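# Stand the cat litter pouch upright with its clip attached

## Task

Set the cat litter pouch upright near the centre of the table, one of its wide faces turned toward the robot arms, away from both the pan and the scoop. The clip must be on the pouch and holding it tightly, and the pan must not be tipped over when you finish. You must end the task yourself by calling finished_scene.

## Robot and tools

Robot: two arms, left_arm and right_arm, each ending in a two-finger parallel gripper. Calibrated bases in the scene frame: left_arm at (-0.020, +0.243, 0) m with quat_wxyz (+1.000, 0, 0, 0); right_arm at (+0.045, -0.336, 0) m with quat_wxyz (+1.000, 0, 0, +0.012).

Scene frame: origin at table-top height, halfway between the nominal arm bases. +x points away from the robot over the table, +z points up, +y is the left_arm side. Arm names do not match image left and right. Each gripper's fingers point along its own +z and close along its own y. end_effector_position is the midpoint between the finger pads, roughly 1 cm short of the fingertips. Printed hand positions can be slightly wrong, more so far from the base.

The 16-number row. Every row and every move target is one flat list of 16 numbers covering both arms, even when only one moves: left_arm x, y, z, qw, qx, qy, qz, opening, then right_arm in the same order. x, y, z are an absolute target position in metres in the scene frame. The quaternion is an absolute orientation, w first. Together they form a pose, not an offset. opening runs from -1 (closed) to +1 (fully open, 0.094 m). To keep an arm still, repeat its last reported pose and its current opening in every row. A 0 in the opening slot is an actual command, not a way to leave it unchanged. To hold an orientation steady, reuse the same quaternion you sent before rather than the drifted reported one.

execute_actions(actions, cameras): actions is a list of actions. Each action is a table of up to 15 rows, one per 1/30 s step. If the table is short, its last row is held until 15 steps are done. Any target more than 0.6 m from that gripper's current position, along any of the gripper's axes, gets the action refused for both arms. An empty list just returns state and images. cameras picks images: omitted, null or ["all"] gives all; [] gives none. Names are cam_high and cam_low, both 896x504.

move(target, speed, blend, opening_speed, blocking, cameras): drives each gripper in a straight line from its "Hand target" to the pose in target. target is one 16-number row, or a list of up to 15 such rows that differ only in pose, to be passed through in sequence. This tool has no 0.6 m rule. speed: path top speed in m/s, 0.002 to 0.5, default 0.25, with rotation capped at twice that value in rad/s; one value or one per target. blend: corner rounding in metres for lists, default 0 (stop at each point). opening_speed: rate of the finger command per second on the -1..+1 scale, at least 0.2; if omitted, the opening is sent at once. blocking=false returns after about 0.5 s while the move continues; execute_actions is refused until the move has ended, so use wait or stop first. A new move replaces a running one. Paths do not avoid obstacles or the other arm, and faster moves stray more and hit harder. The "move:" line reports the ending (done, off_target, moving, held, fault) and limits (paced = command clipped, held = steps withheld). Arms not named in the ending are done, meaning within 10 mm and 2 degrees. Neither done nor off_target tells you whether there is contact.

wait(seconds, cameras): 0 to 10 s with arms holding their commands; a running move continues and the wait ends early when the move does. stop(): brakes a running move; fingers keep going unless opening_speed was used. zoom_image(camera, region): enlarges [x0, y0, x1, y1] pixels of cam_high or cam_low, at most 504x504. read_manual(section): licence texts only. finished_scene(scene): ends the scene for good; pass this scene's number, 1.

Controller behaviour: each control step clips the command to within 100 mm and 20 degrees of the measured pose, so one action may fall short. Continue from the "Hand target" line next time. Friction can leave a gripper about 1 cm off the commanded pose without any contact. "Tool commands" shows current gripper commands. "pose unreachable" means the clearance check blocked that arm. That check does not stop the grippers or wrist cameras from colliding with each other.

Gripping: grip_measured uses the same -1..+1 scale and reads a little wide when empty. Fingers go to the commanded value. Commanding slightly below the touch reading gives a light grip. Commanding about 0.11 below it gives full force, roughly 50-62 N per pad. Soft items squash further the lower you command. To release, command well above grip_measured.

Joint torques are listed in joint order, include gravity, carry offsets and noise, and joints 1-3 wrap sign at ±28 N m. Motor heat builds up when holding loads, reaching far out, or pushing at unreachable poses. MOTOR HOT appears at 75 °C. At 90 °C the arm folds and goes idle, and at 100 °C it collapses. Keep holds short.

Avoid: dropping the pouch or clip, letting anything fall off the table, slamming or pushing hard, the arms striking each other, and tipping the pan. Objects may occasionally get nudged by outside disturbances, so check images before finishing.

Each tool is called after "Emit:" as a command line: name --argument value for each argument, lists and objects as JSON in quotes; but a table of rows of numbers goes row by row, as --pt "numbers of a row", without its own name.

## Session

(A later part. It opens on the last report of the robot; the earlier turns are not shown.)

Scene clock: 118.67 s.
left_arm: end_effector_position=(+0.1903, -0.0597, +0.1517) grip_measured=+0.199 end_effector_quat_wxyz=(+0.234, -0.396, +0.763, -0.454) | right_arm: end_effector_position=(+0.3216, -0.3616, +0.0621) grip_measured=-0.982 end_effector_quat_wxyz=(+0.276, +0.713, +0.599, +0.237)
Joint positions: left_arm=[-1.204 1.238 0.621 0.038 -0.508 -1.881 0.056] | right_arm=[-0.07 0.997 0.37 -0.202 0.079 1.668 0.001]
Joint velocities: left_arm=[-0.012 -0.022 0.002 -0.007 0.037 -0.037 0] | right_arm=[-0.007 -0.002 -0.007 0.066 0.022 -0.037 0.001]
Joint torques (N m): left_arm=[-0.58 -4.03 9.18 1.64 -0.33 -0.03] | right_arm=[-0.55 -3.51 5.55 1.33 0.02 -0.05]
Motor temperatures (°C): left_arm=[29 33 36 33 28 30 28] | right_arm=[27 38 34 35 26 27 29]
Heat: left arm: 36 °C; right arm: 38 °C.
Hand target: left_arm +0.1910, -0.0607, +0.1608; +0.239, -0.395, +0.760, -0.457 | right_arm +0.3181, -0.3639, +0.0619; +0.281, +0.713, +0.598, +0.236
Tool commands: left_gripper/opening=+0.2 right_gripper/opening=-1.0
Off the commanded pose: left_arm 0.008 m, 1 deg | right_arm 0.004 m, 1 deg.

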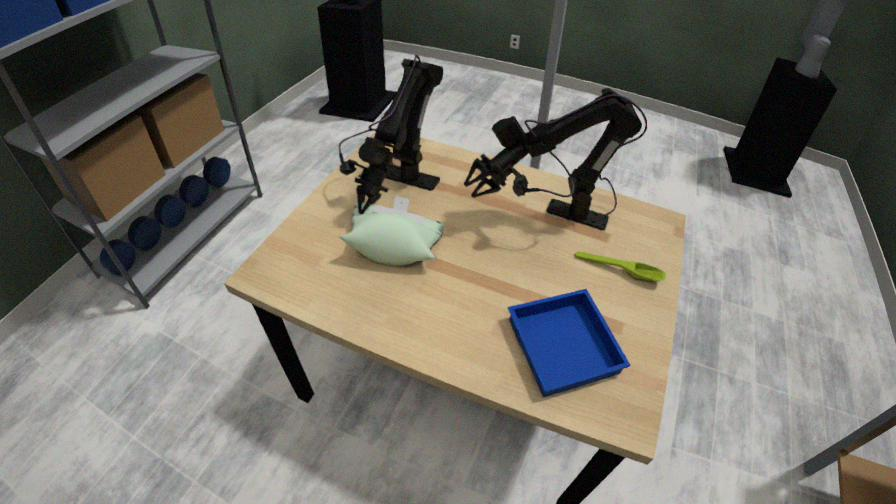

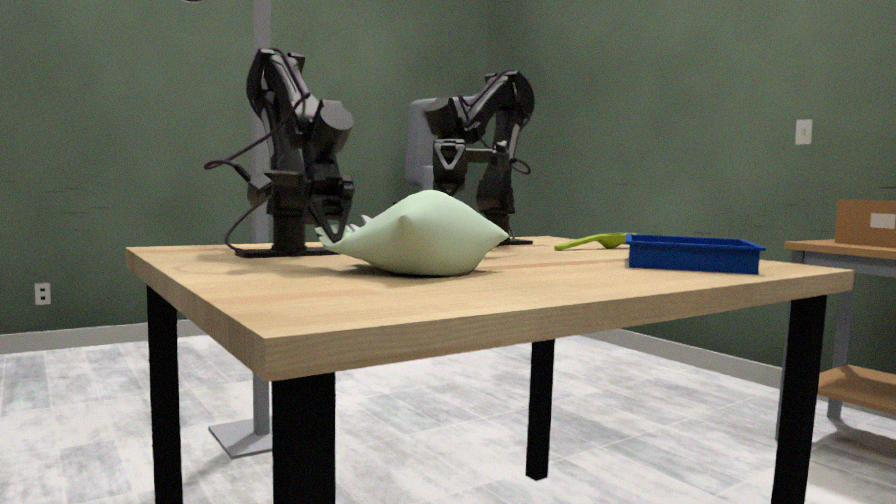

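Emit:
move --target '[0.190, -0.06, 0.16, 0.2378, -0.3958, 0.7603, -0.4569, 0.2, 0.316, -0.360, 0.105, 0.22694, 0.71978, 0.62569, 0.19728, -1.0]' --speed 0.05

Scene clock: 121.03 s.
left_arm: end_effector_position=(+0.1903, -0.0597, +0.1516) grip_measured=+0.199 end_effector_quat_wxyz=(+0.233, -0.396, +0.763, -0.454) | right_arm: end_effector_position=(+0.3070, -0.3564, +0.0862) grip_measured=-0.982 end_effector_quat_wxyz=(+0.212, +0.724, +0.630, +0.185)
Joint positions: left_arm=[-1.204 1.238 0.621 0.037 -0.508 -1.883 0.056] | right_arm=[-0.074 1.018 0.587 -0.57 0.047 1.645 0.001]
Joint velocities: left_arm=[0.002 -0.017 0.022 -0.022 -0.007 0.007 0] | right_arm=[-0.007 -0.012 -0.002 -0.081 0.007 -0.022 0]
Joint torques (N m): left_arm=[-0.64 -4.05 8.83 1.6 -0.34 0.05] | right_arm=[-1.2 -2.47 10.86 0.97 -0.04 -0.11]
Motor temperatures (°C): left_arm=[29 33 36 33 28 30 28] | right_arm=[27 37 34 35 26 27 29]
Heat: left arm: 36 °C; right arm: 37 °C.
Hand target: left_arm +0.1901, -0.0601, +0.1599; +0.238, -0.396, +0.760, -0.457 | right_arm +0.3157, -0.3599, +0.1045; +0.227, +0.720, +0.625, +0.197
Off the commanded pose: left_arm 0.008 m, 1 deg | right_arm 0.021 m, 2 deg.
move: off_target (right_arm)

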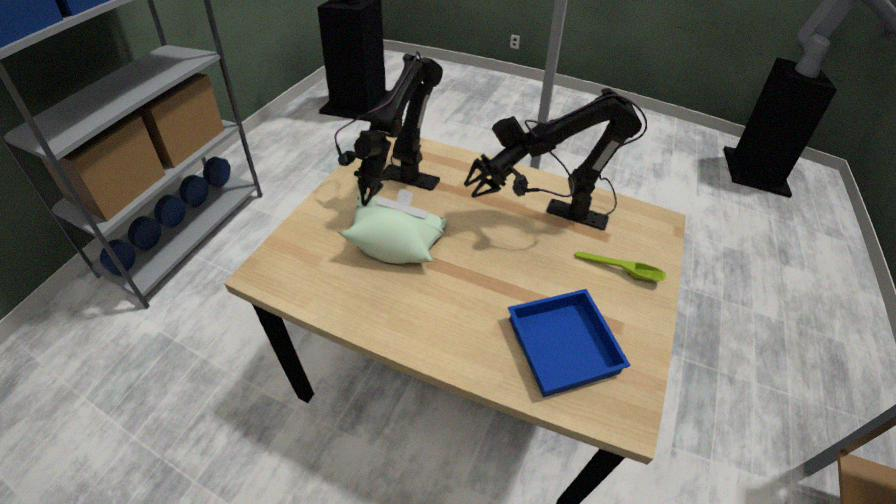

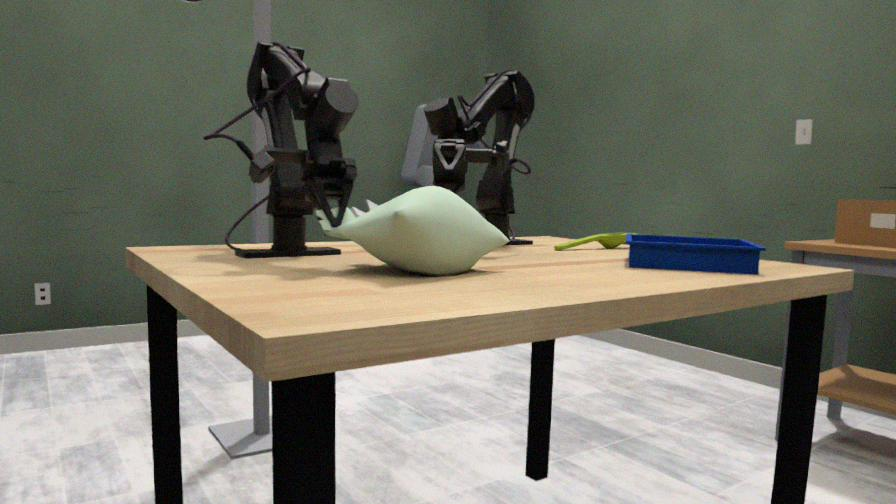

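Emit:
move --target '[0.190, -0.06, 0.16, 0.2378, -0.3958, 0.7603, -0.4569, 0.2, 0.328, -0.358, 0.145, 0.19533, 0.72899, 0.63370, 0.16980, -1.0]' --speed 0.05

Emit:
zoom_image --camera "cam_high" --region '[320, 130, 480, 290]'

Emit:
zoom_image --camera "cam_low" --region '[200, 120, 540, 300]'

Scene clock: 122.67 s.
left_arm: end_effector_position=(+0.1903, -0.0597, +0.1516) grip_measured=+0.199 end_effector_quat_wxyz=(+0.233, -0.396, +0.763, -0.454) | right_arm: end_effector_position=(+0.3197, -0.3570, +0.1252) grip_measured=-0.982 end_effector_quat_wxyz=(+0.182, +0.732, +0.639, +0.154)
Joint positions: left_arm=[-1.204 1.238 0.621 0.037 -0.508 -1.883 0.056] | right_arm=[-0.074 1.139 0.848 -0.802 0.047 1.644 0.001]
Joint velocities: left_arm=[-0.007 -0.022 0.007 0.022 -0.022 -0.037 -0.001] | right_arm=[0.007 -0.007 -0.012 -0.007 0.007 -0.081 0]
Joint torques (N m): left_arm=[-0.57 -4.22 8.58 1.61 -0.33 0.05] | right_arm=[-0.69 -3.44 11.14 0.84 -0.07 -0.04]
Motor temperatures (°C): left_arm=[29 33 37 33 28 30 28] | right_arm=[27 37 35 35 26 27 29]
Heat: left arm: 37 °C; right arm: 37 °C.
Hand target: left_arm +0.1901, -0.0601, +0.1599; +0.238, -0.395, +0.760, -0.457 | right_arm +0.3275, -0.3584, +0.1446; +0.196, +0.729, +0.633, +0.170
Off the commanded pose: left_arm 0.008 m, 1 deg | right_arm 0.022 m, 3 deg.
move: off_target (right_arm)

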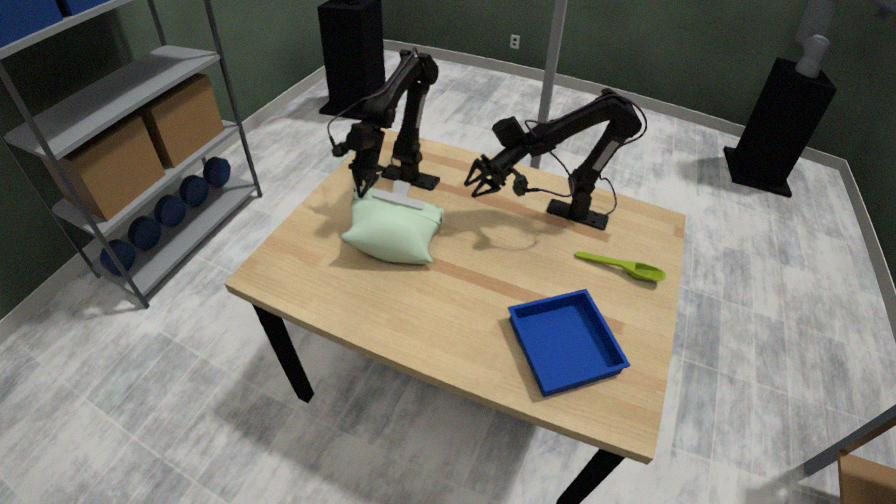

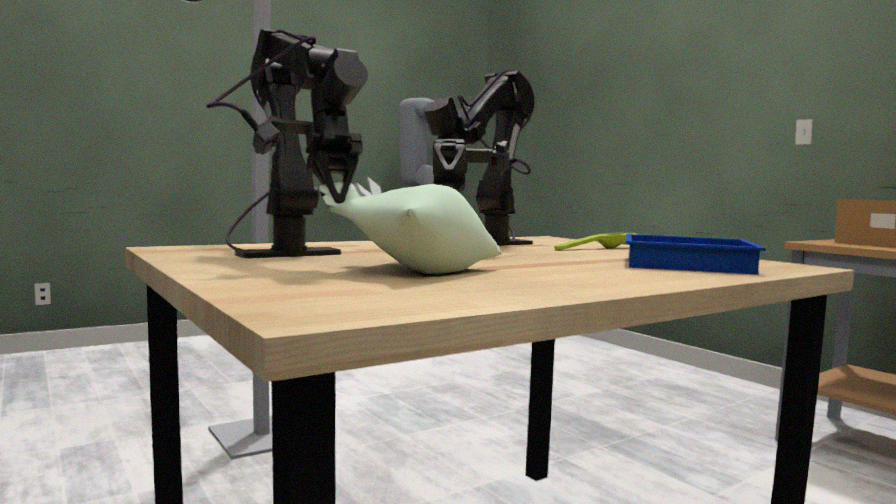

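Scaled by 3.150.

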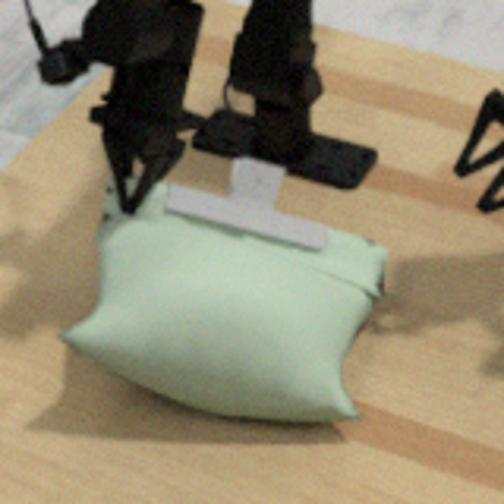

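Scaled by 1.482.

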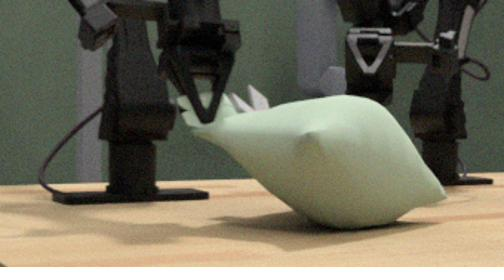

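Emit:
move --target '[0.190, -0.06, 0.16, 0.2378, -0.3958, 0.7603, -0.4569, 0.2, 0.340, -0.356, 0.180, 0.14816, 0.72823, 0.65570, 0.13340, -1.0]' --speed 0.05

Emit:
zoom_image --camera "cam_high" --region '[320, 130, 480, 290]'

Emit:
zoom_image --camera "cam_low" --region '[200, 120, 540, 300]'

Scene clock: 126.33 s.
left_arm: end_effector_position=(+0.1903, -0.0597, +0.1516) grip_measured=+0.199 end_effector_quat_wxyz=(+0.233, -0.396, +0.763, -0.454) | right_arm: end_effector_position=(+0.3325, -0.3559, +0.1594) grip_measured=-0.982 end_effector_quat_wxyz=(+0.137, +0.732, +0.658, +0.112)
Joint positions: left_arm=[-1.204 1.238 0.621 0.037 -0.508 -1.883 0.056] | right_arm=[-0.074 1.305 1.14 -1.052 0.037 1.619 0.001]
Joint velocities: left_arm=[-0.007 0.012 -0.002 -0.007 0.022 -0.022 0.001] | right_arm=[-0.007 -0.007 -0.007 0.051 -0.037 -0.037 0]
Joint torques (N m): left_arm=[-0.55 -4.29 8.98 1.58 -0.37 0.07] | right_arm=[-1.13 -4.74 10.93 0.6 -0.27 -0.1]
Motor temperatures (°C): left_arm=[29 33 37 33 28 30 28] | right_arm=[27 37 36 34 26 27 29]
Heat: left arm: 37 °C; right arm: 37 °C.
Hand target: left_arm +0.1901, -0.0601, +0.1599; +0.238, -0.395, +0.760, -0.457 | right_arm +0.3393, -0.3564, +0.1793; +0.149, +0.729, +0.655, +0.133
Off the commanded pose: left_arm 0.008 m, 1 deg | right_arm 0.022 m, 3 deg.
move: off_target (right_arm)

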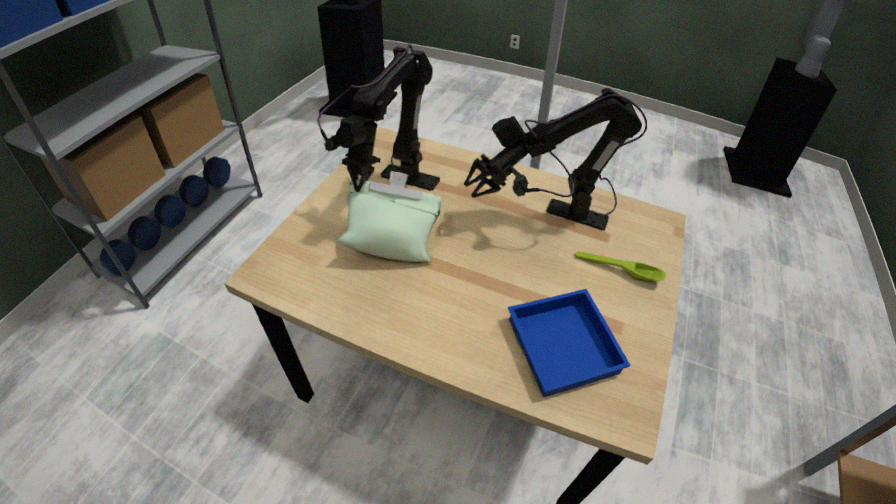

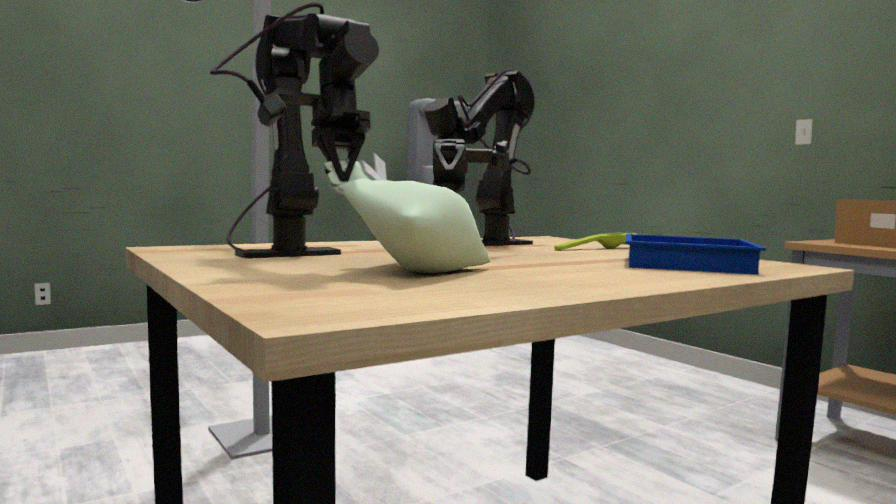

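Scaled by 3.150.

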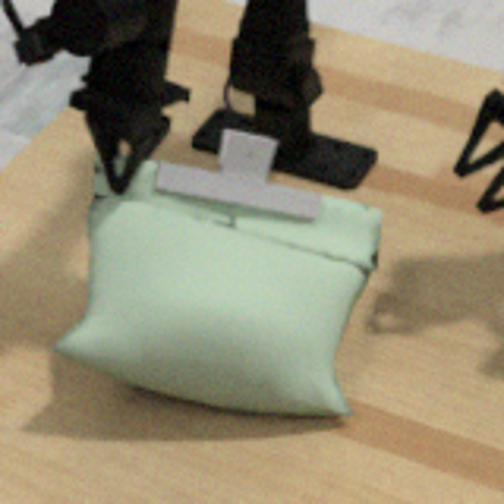

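Scaled by 1.482.

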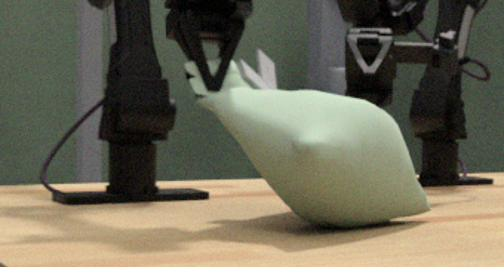

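Emit:
zoom_image --camera "cam_high" --region '[345, 160, 455, 230]'

Emit:
zoom_image --camera "cam_low" --region '[310, 130, 510, 290]'

Scaled by 4.582.

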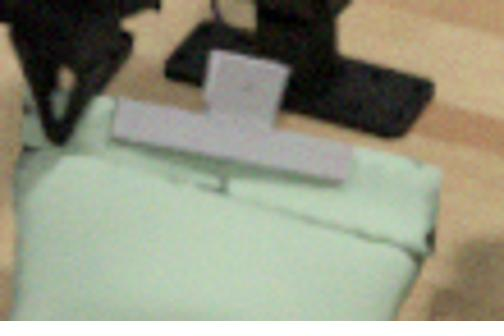

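Scaled by 2.520.

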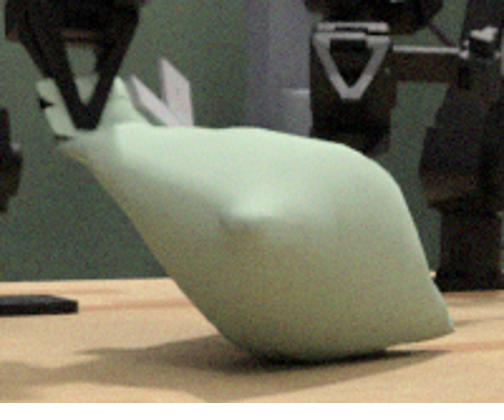

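Emit:
move --target '[0.190, -0.06, 0.16, 0.2378, -0.3958, 0.7603, -0.4569, 0.2, 0.355, -0.354, 0.200, 0.09623, 0.73097, 0.66981, 0.08818, -1.0]' --speed 0.05

Emit:
zoom_image --camera "cam_high" --region '[330, 150, 460, 280]'

Emit:
zoom_image --camera "cam_low" --region '[310, 130, 510, 290]'

Scene clock: 135.30 s.
left_arm: end_effector_position=(+0.1903, -0.0597, +0.1516) grip_measured=+0.199 end_effector_quat_wxyz=(+0.233, -0.397, +0.763, -0.454) | right_arm: end_effector_position=(+0.3492, -0.3523, +0.1802) grip_measured=-0.982 end_effector_quat_wxyz=(+0.081, +0.734, +0.670, +0.072)
Joint positions: left_arm=[-1.204 1.238 0.621 0.037 -0.508 -1.884 0.056] | right_arm=[-0.074 1.505 1.428 -1.277 0.012 1.61 0.001]
Joint velocities: left_arm=[-0.007 -0.032 -0.007 0.007 0.022 0.037 0] | right_arm=[-0.002 -0.007 -0.002 0.081 -0.037 0.022 0]
Joint torques (N m): left_arm=[-0.53 -4.26 8.84 1.62 -0.33 0] | right_arm=[-0.72 -6.39 10.69 0.33 -0.12 -0.14]
Motor temperatures (°C): left_arm=[28 33 37 33 28 30 28] | right_arm=[27 37 37 33 26 27 29]
Heat: left arm: 37 °C; right arm: 37 °C.
Hand target: left_arm +0.1901, -0.0601, +0.1599; +0.238, -0.396, +0.760, -0.457 | right_arm +0.3543, -0.3543, +0.1991; +0.097, +0.731, +0.669, +0.088
Off the commanded pose: left_arm 0.008 m, 1 deg | right_arm 0.021 m, 3 deg.
move: off_target (right_arm)

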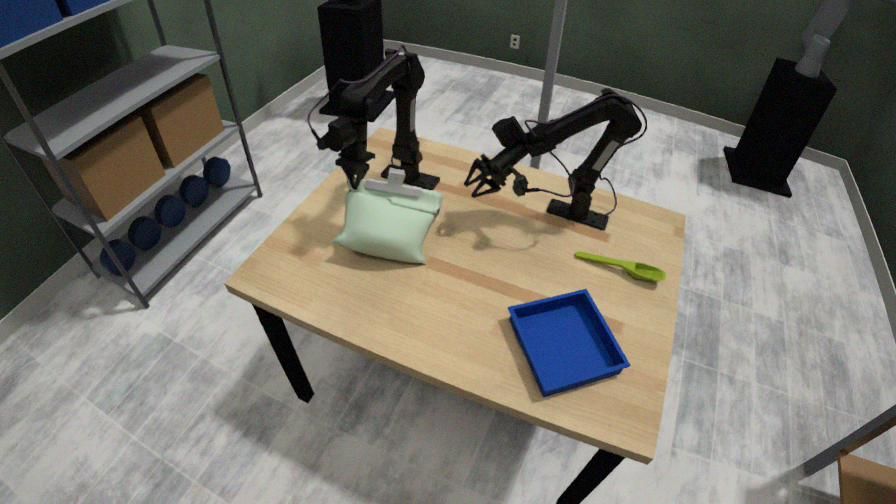

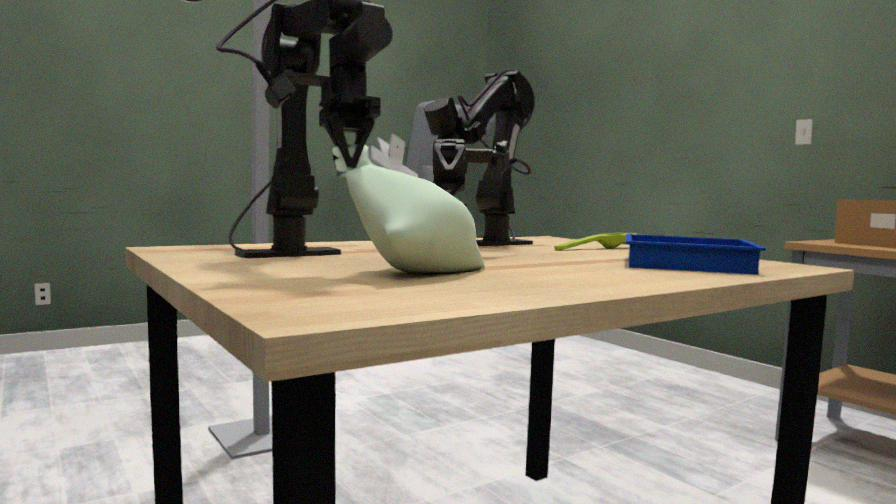

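Scaled by 3.877.

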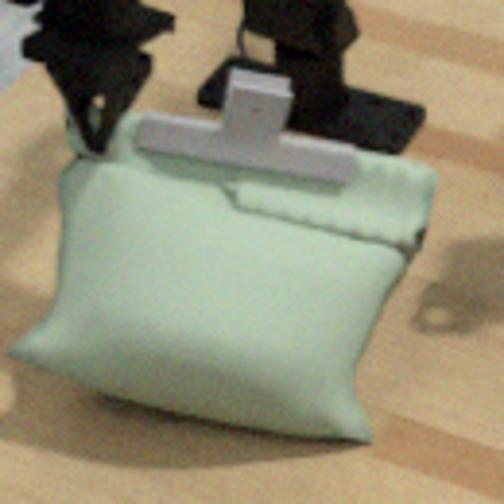

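Scaled by 2.520.

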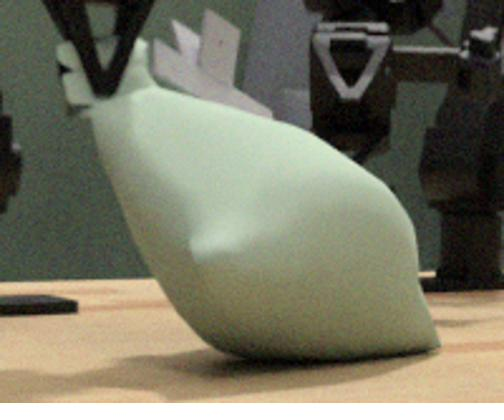

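Emit:
move --target '[0.190, -0.06, 0.16, 0.2378, -0.3958, 0.7603, -0.4569, 0.2, 0.326, -0.358, 0.150, 0.19533, 0.72899, 0.63370, 0.16980, -1.0]' --speed 0.05

Emit:
zoom_image --camera "cam_high" --region '[330, 150, 460, 280]'

Emit:
zoom_image --camera "cam_low" --region '[310, 130, 510, 290]'

Scene clock: 140.77 s.
left_arm: end_effector_position=(+0.1903, -0.0597, +0.1516) grip_measured=+0.199 end_effector_quat_wxyz=(+0.233, -0.397, +0.763, -0.454) | right_arm: end_effector_position=(+0.3255, -0.3608, +0.1548) grip_measured=-0.982 end_effector_quat_wxyz=(+0.199, +0.730, +0.635, +0.160)
Joint positions: left_arm=[-1.204 1.238 0.621 0.037 -0.508 -1.884 0.056] | right_arm=[-0.078 1.133 0.946 -0.871 0.061 1.64 0.001]
Joint velocities: left_arm=[-0.002 0.017 0.007 -0.022 -0.007 0.007 0.001] | right_arm=[0.017 -0.007 0.012 -0.037 0.051 0.007 -0.001]
Joint torques (N m): left_arm=[-0.77 -4.07 8.81 1.59 -0.36 0.1] | right_arm=[0.01 -3.43 4.96 1.24 -0.2 -0.07]
Motor temperatures (°C): left_arm=[28 33 37 33 28 30 28] | right_arm=[27 37 37 33 26 27 29]
Heat: left arm: 37 °C; right arm: 37 °C.
Hand target: left_arm +0.1901, -0.0601, +0.1599; +0.238, -0.396, +0.760, -0.457 | right_arm +0.3256, -0.3577, +0.1516; +0.195, +0.727, +0.636, +0.170
Off the commanded pose: left_arm 0.008 m, 1 deg | right_arm 0.006 m, 1 deg.
move: done

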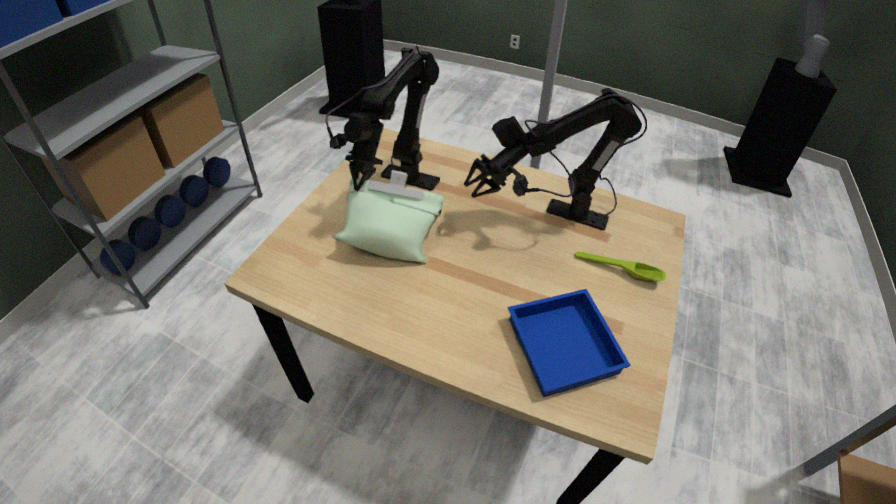

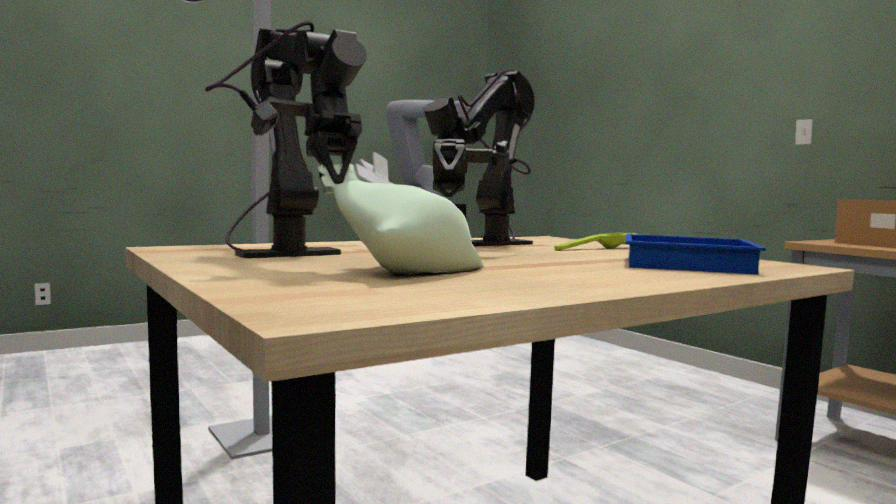

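Scaled by 3.877.

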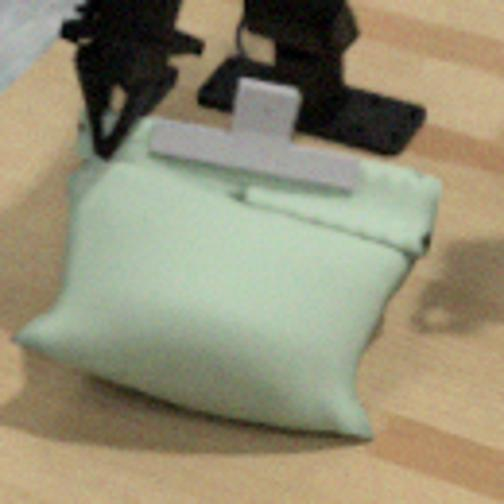

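Scaled by 2.520.

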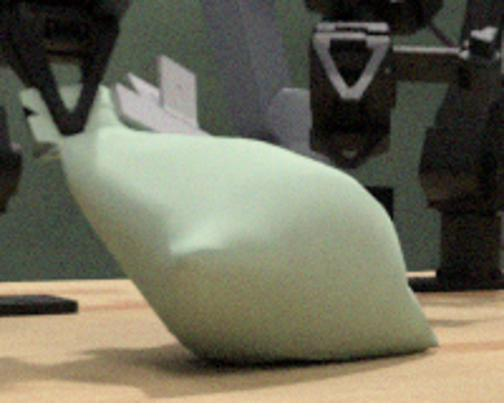

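Emit:
move --target '[0.190, -0.06, 0.16, 0.2378, -0.3958, 0.7603, -0.4569, 0.2, 0.300, -0.360, 0.128, 0.22694, 0.71978, 0.62569, 0.19728, -1.0]' --speed 0.05

Emit:
zoom_image --camera "cam_high" --region '[330, 150, 460, 280]'

Emit:
zoom_image --camera "cam_low" --region '[310, 130, 510, 290]'

Scene clock: 144.67 s.
left_arm: end_effector_position=(+0.1903, -0.0597, +0.1516) grip_measured=+0.199 end_effector_quat_wxyz=(+0.233, -0.397, +0.763, -0.454) | right_arm: end_effector_position=(+0.2995, -0.3637, +0.1337) grip_measured=-0.982 end_effector_quat_wxyz=(+0.233, +0.725, +0.619, +0.189)
Joint positions: left_arm=[-1.204 1.238 0.621 0.037 -0.508 -1.884 0.056] | right_arm=[-0.091 0.931 0.719 -0.752 0.066 1.64 0.001]
Joint velocities: left_arm=[0.012 -0.002 0.002 0.007 0.125 0.022 0] | right_arm=[-0.002 0.007 0.002 -0.022 0.051 -0.007 0]
Joint torques (N m): left_arm=[-0.62 -4.37 8.79 1.62 -0.28 0.01] | right_arm=[-0.27 -1.57 4.88 1.39 -0.33 -0.15]
Motor temperatures (°C): left_arm=[28 33 38 33 28 30 28] | right_arm=[27 37 36 33 26 27 29]
Heat: left arm: 38 °C; right arm: 37 °C.
Hand target: left_arm +0.1901, -0.0601, +0.1599; +0.238, -0.396, +0.760, -0.457 | right_arm +0.2996, -0.3597, +0.1288; +0.227, +0.719, +0.626, +0.197
Off the commanded pose: left_arm 0.008 m, 1 deg | right_arm 0.007 m, 2 deg.
move: done

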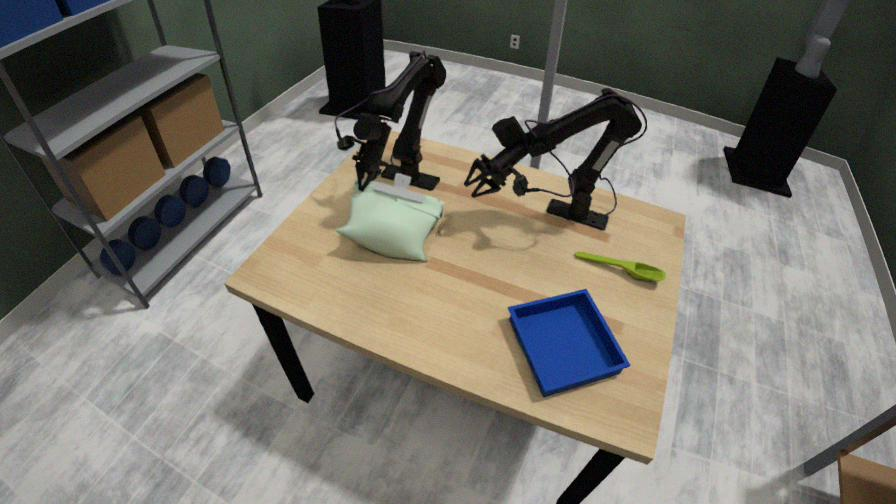

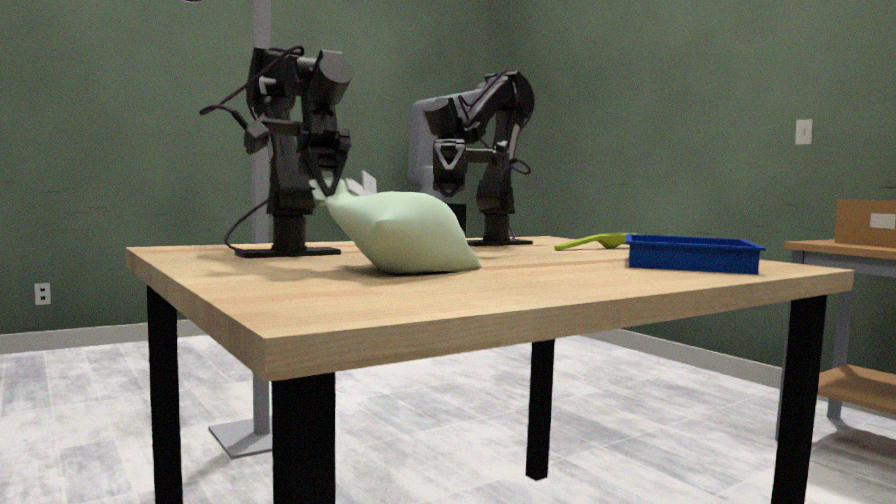

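Scaled by 3.877.

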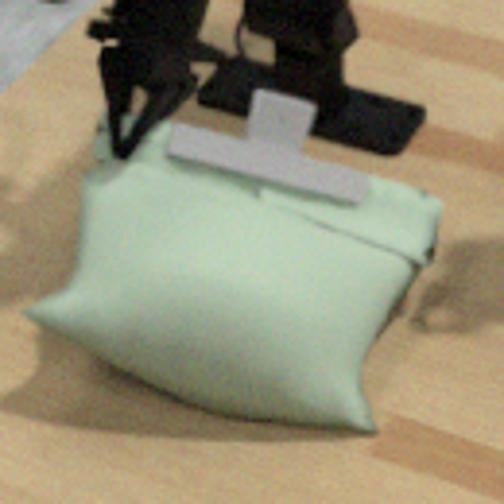

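Scaled by 2.520.

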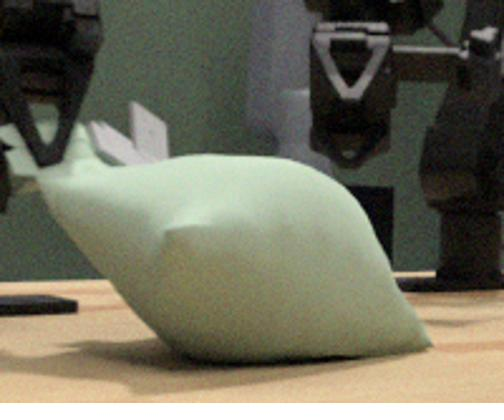

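Emit:
zoom_image --camera "cam_low" --region '[300, 150, 400, 220]'

Emit:
zoom_image --camera "cam_high" --region '[360, 160, 460, 230]'

Scaled by 5.040.

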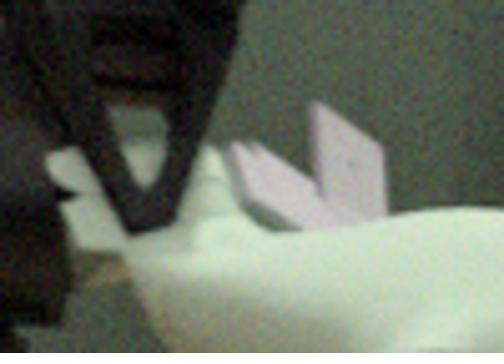

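Scaled by 5.040.

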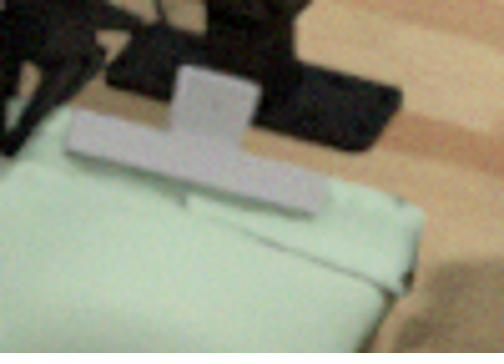

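Emit:
move --target '[0.156, -0.106, 0.114, 0.21425, -0.44067, 0.71911, -0.49274, 0.3, 0.300, -0.360, 0.128, 0.22694, 0.71978, 0.62569, 0.19728, -1.0]' --speed 0.12

Emit:
zoom_image --camera "cam_high" --region '[360, 140, 500, 260]'

Emit:
zoom_image --camera "cam_low" --region '[300, 120, 500, 290]'

Scene clock: 151.00 s.
left_arm: end_effector_position=(+0.1564, -0.1095, +0.1211) grip_measured=+0.299 end_effector_quat_wxyz=(+0.208, -0.439, +0.716, -0.501) | right_arm: end_effector_position=(+0.2996, -0.3637, +0.1338) grip_measured=-0.982 end_effector_quat_wxyz=(+0.234, +0.725, +0.619, +0.189)
Joint positions: left_arm=[-1.402 1.488 0.612 0.312 -0.691 -2.11 0.061] | right_arm=[-0.091 0.931 0.719 -0.751 0.066 1.64 0.001]
Joint velocities: left_arm=[-0.032 0.007 -0.002 0.051 -0.037 0.037 -0.001] | right_arm=[-0.007 0.007 -0.017 0.007 0.037 0.007 0]
Joint torques (N m): left_arm=[-0.36 -4.16 5.38 1.79 -0.4 0] | right_arm=[-0.61 -1.32 4.97 1.39 -0.28 -0.17]
Motor temperatures (°C): left_arm=[28 32 38 34 28 30 28] | right_arm=[27 36 35 34 26 27 29]
Heat: left arm: 38 °C; right arm: 36 °C.
Hand target: left_arm +0.1561, -0.1051, +0.1139; +0.216, -0.439, +0.720, -0.493 | right_arm +0.2999, -0.3600, +0.1283; +0.227, +0.720, +0.626, +0.197
Off the commanded pose: left_arm 0.008 m, 1 deg | right_arm 0.007 m, 2 deg.
joint sent to its limit (left arm) — joint 6 (wrist roll), lower limit. The joint targets still meet the commanded pose.
move: done

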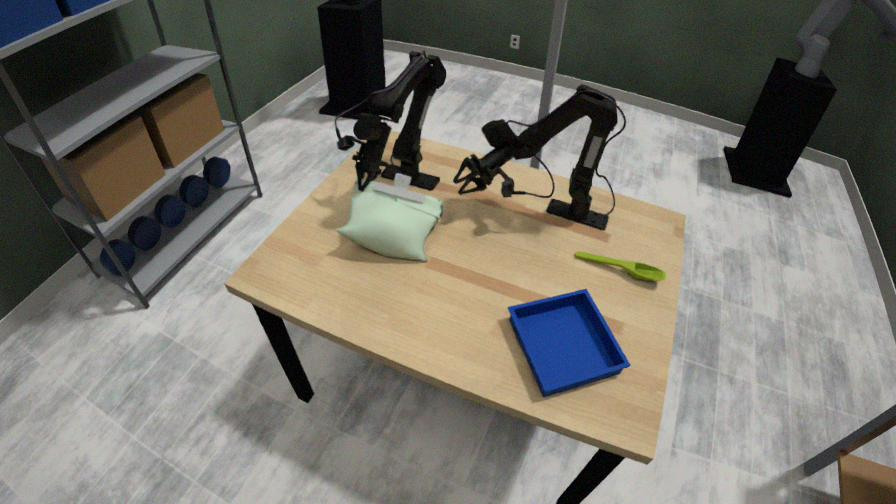

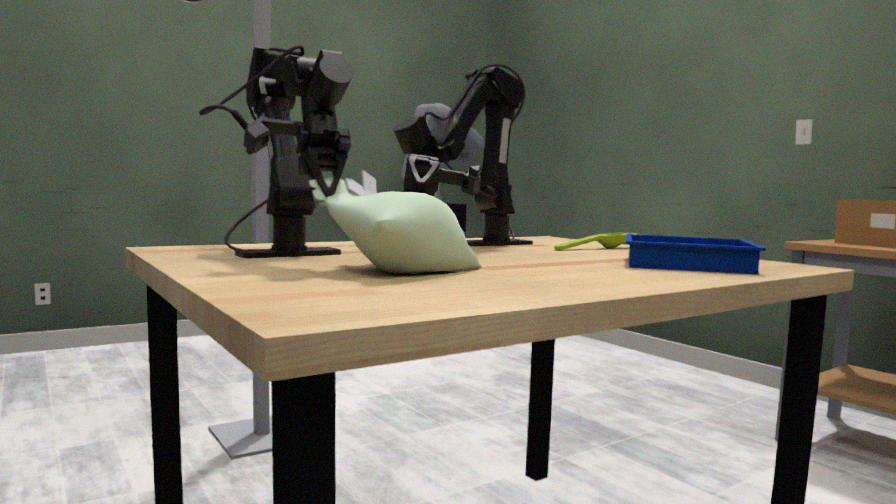

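Scaled by 3.600.

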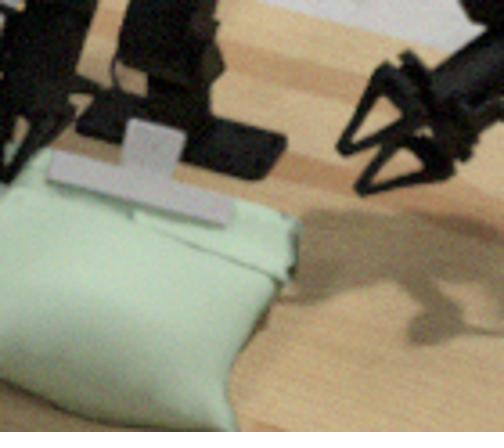

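Scaled by 2.520.

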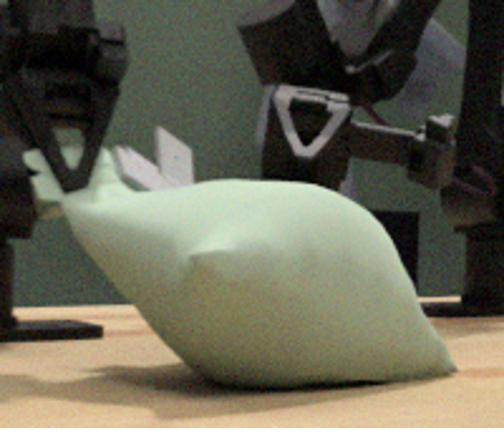

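Emit:
move --target '[0.193, -0.131, 0.082, 0.21425, -0.44067, 0.71911, -0.49274, 0.3, 0.300, -0.360, 0.128, 0.22694, 0.71978, 0.62569, 0.19728, -1.0]' --speed 0.06

Emit:
zoom_image --camera "cam_high" --region '[380, 160, 500, 260]'

Emit:
zoom_image --camera "cam_low" --region '[300, 120, 500, 290]'

Scene clock: 152.87 s.
left_arm: end_effector_position=(+0.1892, -0.1261, +0.0798) grip_measured=+0.299 end_effector_quat_wxyz=(+0.210, -0.444, +0.719, -0.492) | right_arm: end_effector_position=(+0.2996, -0.3637, +0.1338) grip_measured=-0.982 end_effector_quat_wxyz=(+0.234, +0.725, +0.619, +0.189)
Joint positions: left_arm=[-1.301 1.713 0.637 0.526 -0.61 -2.058 0.061] | right_arm=[-0.091 0.931 0.719 -0.751 0.066 1.64 0.001]
Joint velocities: left_arm=[0.002 0.007 0.022 -0.095 0.051 -0.007 0] | right_arm=[0.007 -0.022 0.012 -0.051 0.007 0.022 -0.001]
Joint torques (N m): left_arm=[0.27 -5.29 7.51 1.8 -0.2 0.11] | right_arm=[-0.47 -1.58 4.93 1.41 -0.31 -0.18]
Motor temperatures (°C): left_arm=[28 32 38 34 28 30 28] | right_arm=[27 36 35 34 26 27 30]
Heat: left arm: 38 °C; right arm: 36 °C.
Hand target: left_arm +0.1925, -0.1308, +0.0817; +0.213, -0.441, +0.719, -0.493 | right_arm +0.2998, -0.3600, +0.1282; +0.227, +0.720, +0.626, +0.197
Off the commanded pose: left_arm 0.007 m, 1 deg | right_arm 0.007 m, 2 deg.
move: done

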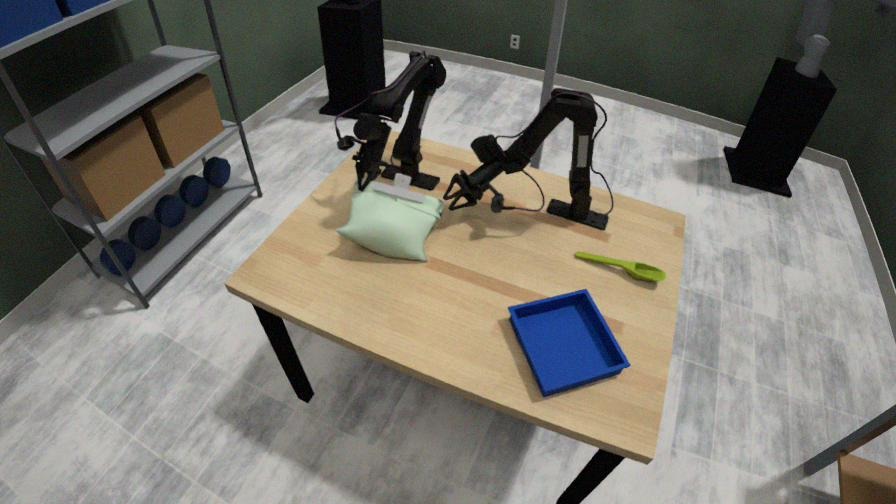

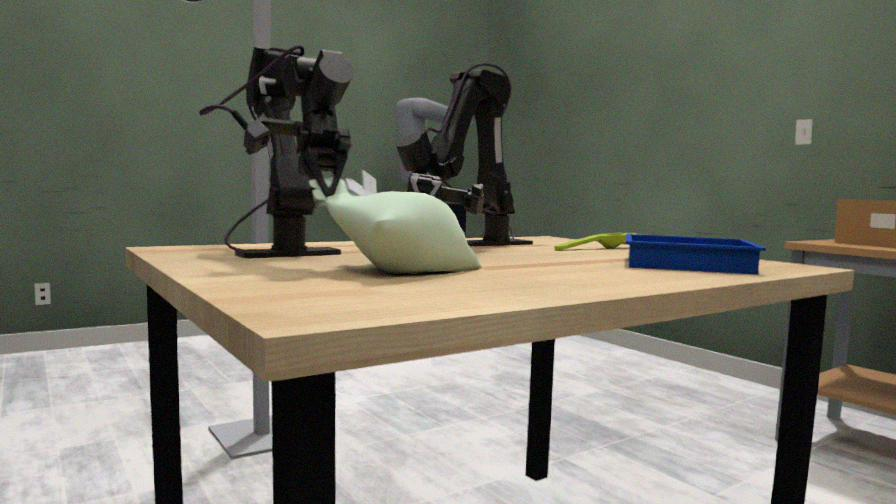

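Scaled by 4.200.

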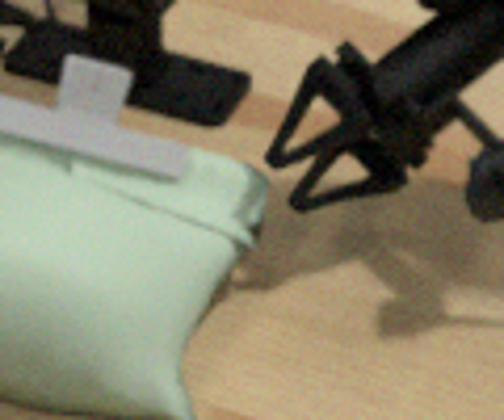

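Scaled by 2.520.

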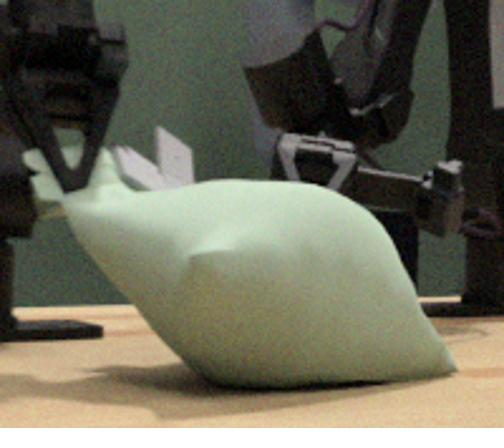

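Emit:
move --target '[0.213, -0.148, 0.0745, 0.21425, -0.44067, 0.71911, -0.49274, 0.3, 0.300, -0.360, 0.128, 0.22694, 0.71978, 0.62569, 0.19728, -1.0]' --speed 0.05

Emit:
zoom_image --camera "cam_high" --region '[400, 170, 490, 250]'

Scene clock: 154.07 s.
left_arm: end_effector_position=(+0.2094, -0.1438, +0.0736) grip_measured=+0.299 end_effector_quat_wxyz=(+0.210, -0.444, +0.718, -0.493) | right_arm: end_effector_position=(+0.2996, -0.3637, +0.1338) grip_measured=-0.982 end_effector_quat_wxyz=(+0.234, +0.725, +0.619, +0.189)
Joint positions: left_arm=[-1.254 1.81 0.717 0.562 -0.571 -2.028 0.061] | right_arm=[-0.091 0.931 0.719 -0.751 0.066 1.64 0.001]
Joint velocities: left_arm=[-0.012 0.012 -0.002 -0.051 0.007 0.066 0] | right_arm=[-0.007 0.002 0.002 -0.007 0.095 0.022 0.001]
Joint torques (N m): left_arm=[0.38 -5.82 7.49 1.83 -0.22 0.12] | right_arm=[-0.44 -1.77 5.08 1.35 -0.3 -0.16]
Motor temperatures (°C): left_arm=[28 33 38 34 28 30 28] | right_arm=[27 36 35 34 26 27 30]
Heat: left arm: 38 °C; right arm: 36 °C.
Hand target: left_arm +0.2126, -0.1481, +0.0741; +0.214, -0.441, +0.719, -0.493 | right_arm +0.2999, -0.3600, +0.1282; +0.227, +0.720, +0.626, +0.197
Off the commanded pose: left_arm 0.006 m, 1 deg | right_arm 0.007 m, 2 deg.
move: done

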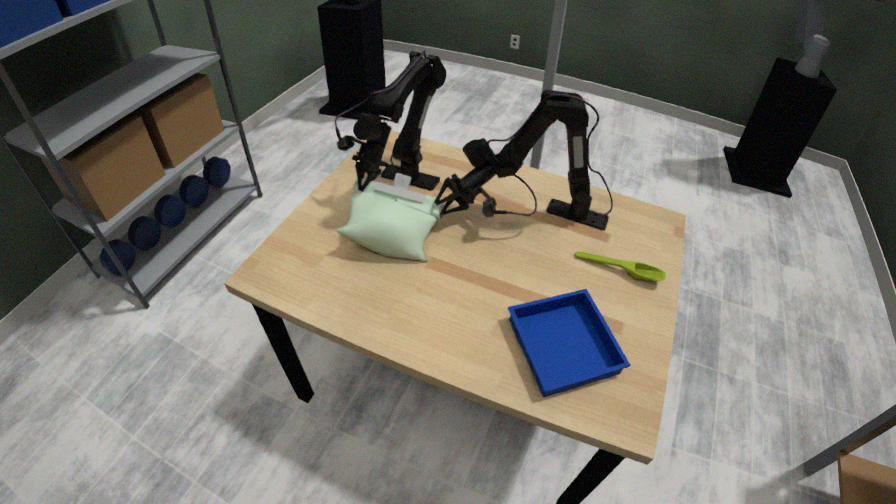

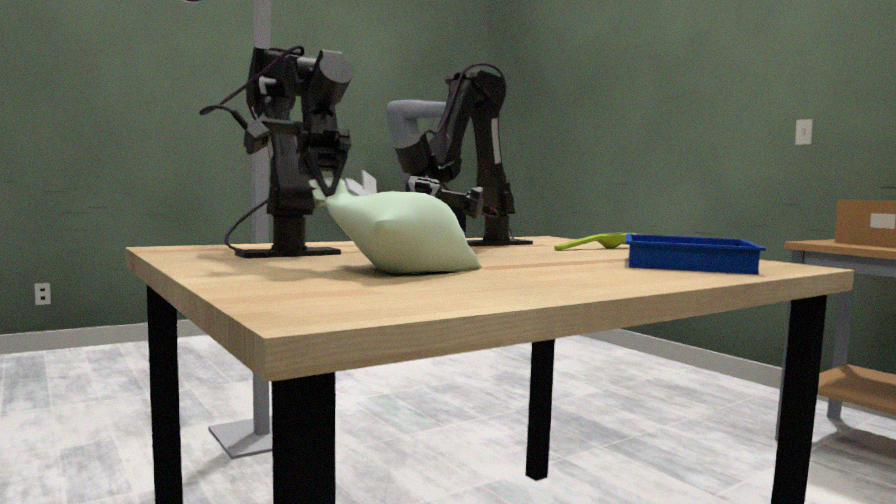

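Scaled by 5.600.

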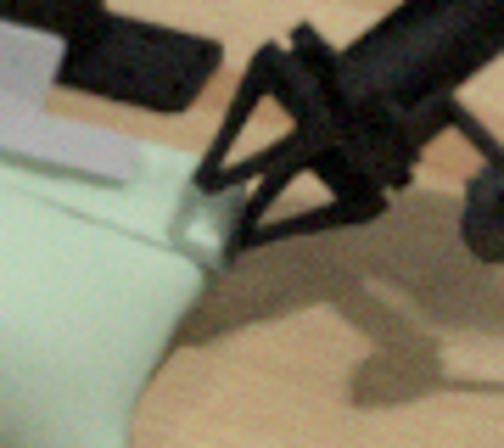

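Emit:
zoom_image --camera "cam_high" --region '[415, 185, 465, 225]'

Emit:
zoom_image --camera "cam_low" --region '[380, 150, 500, 230]'

Scaled by 10.080.

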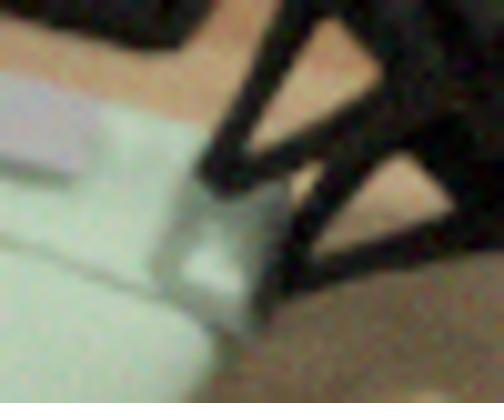

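Scaled by 4.200.

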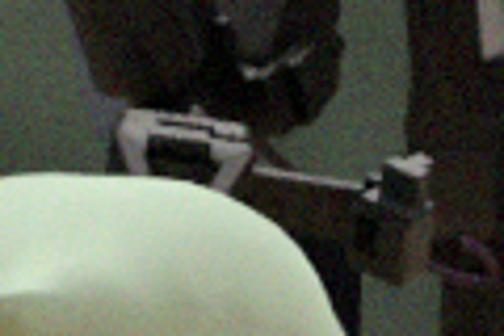

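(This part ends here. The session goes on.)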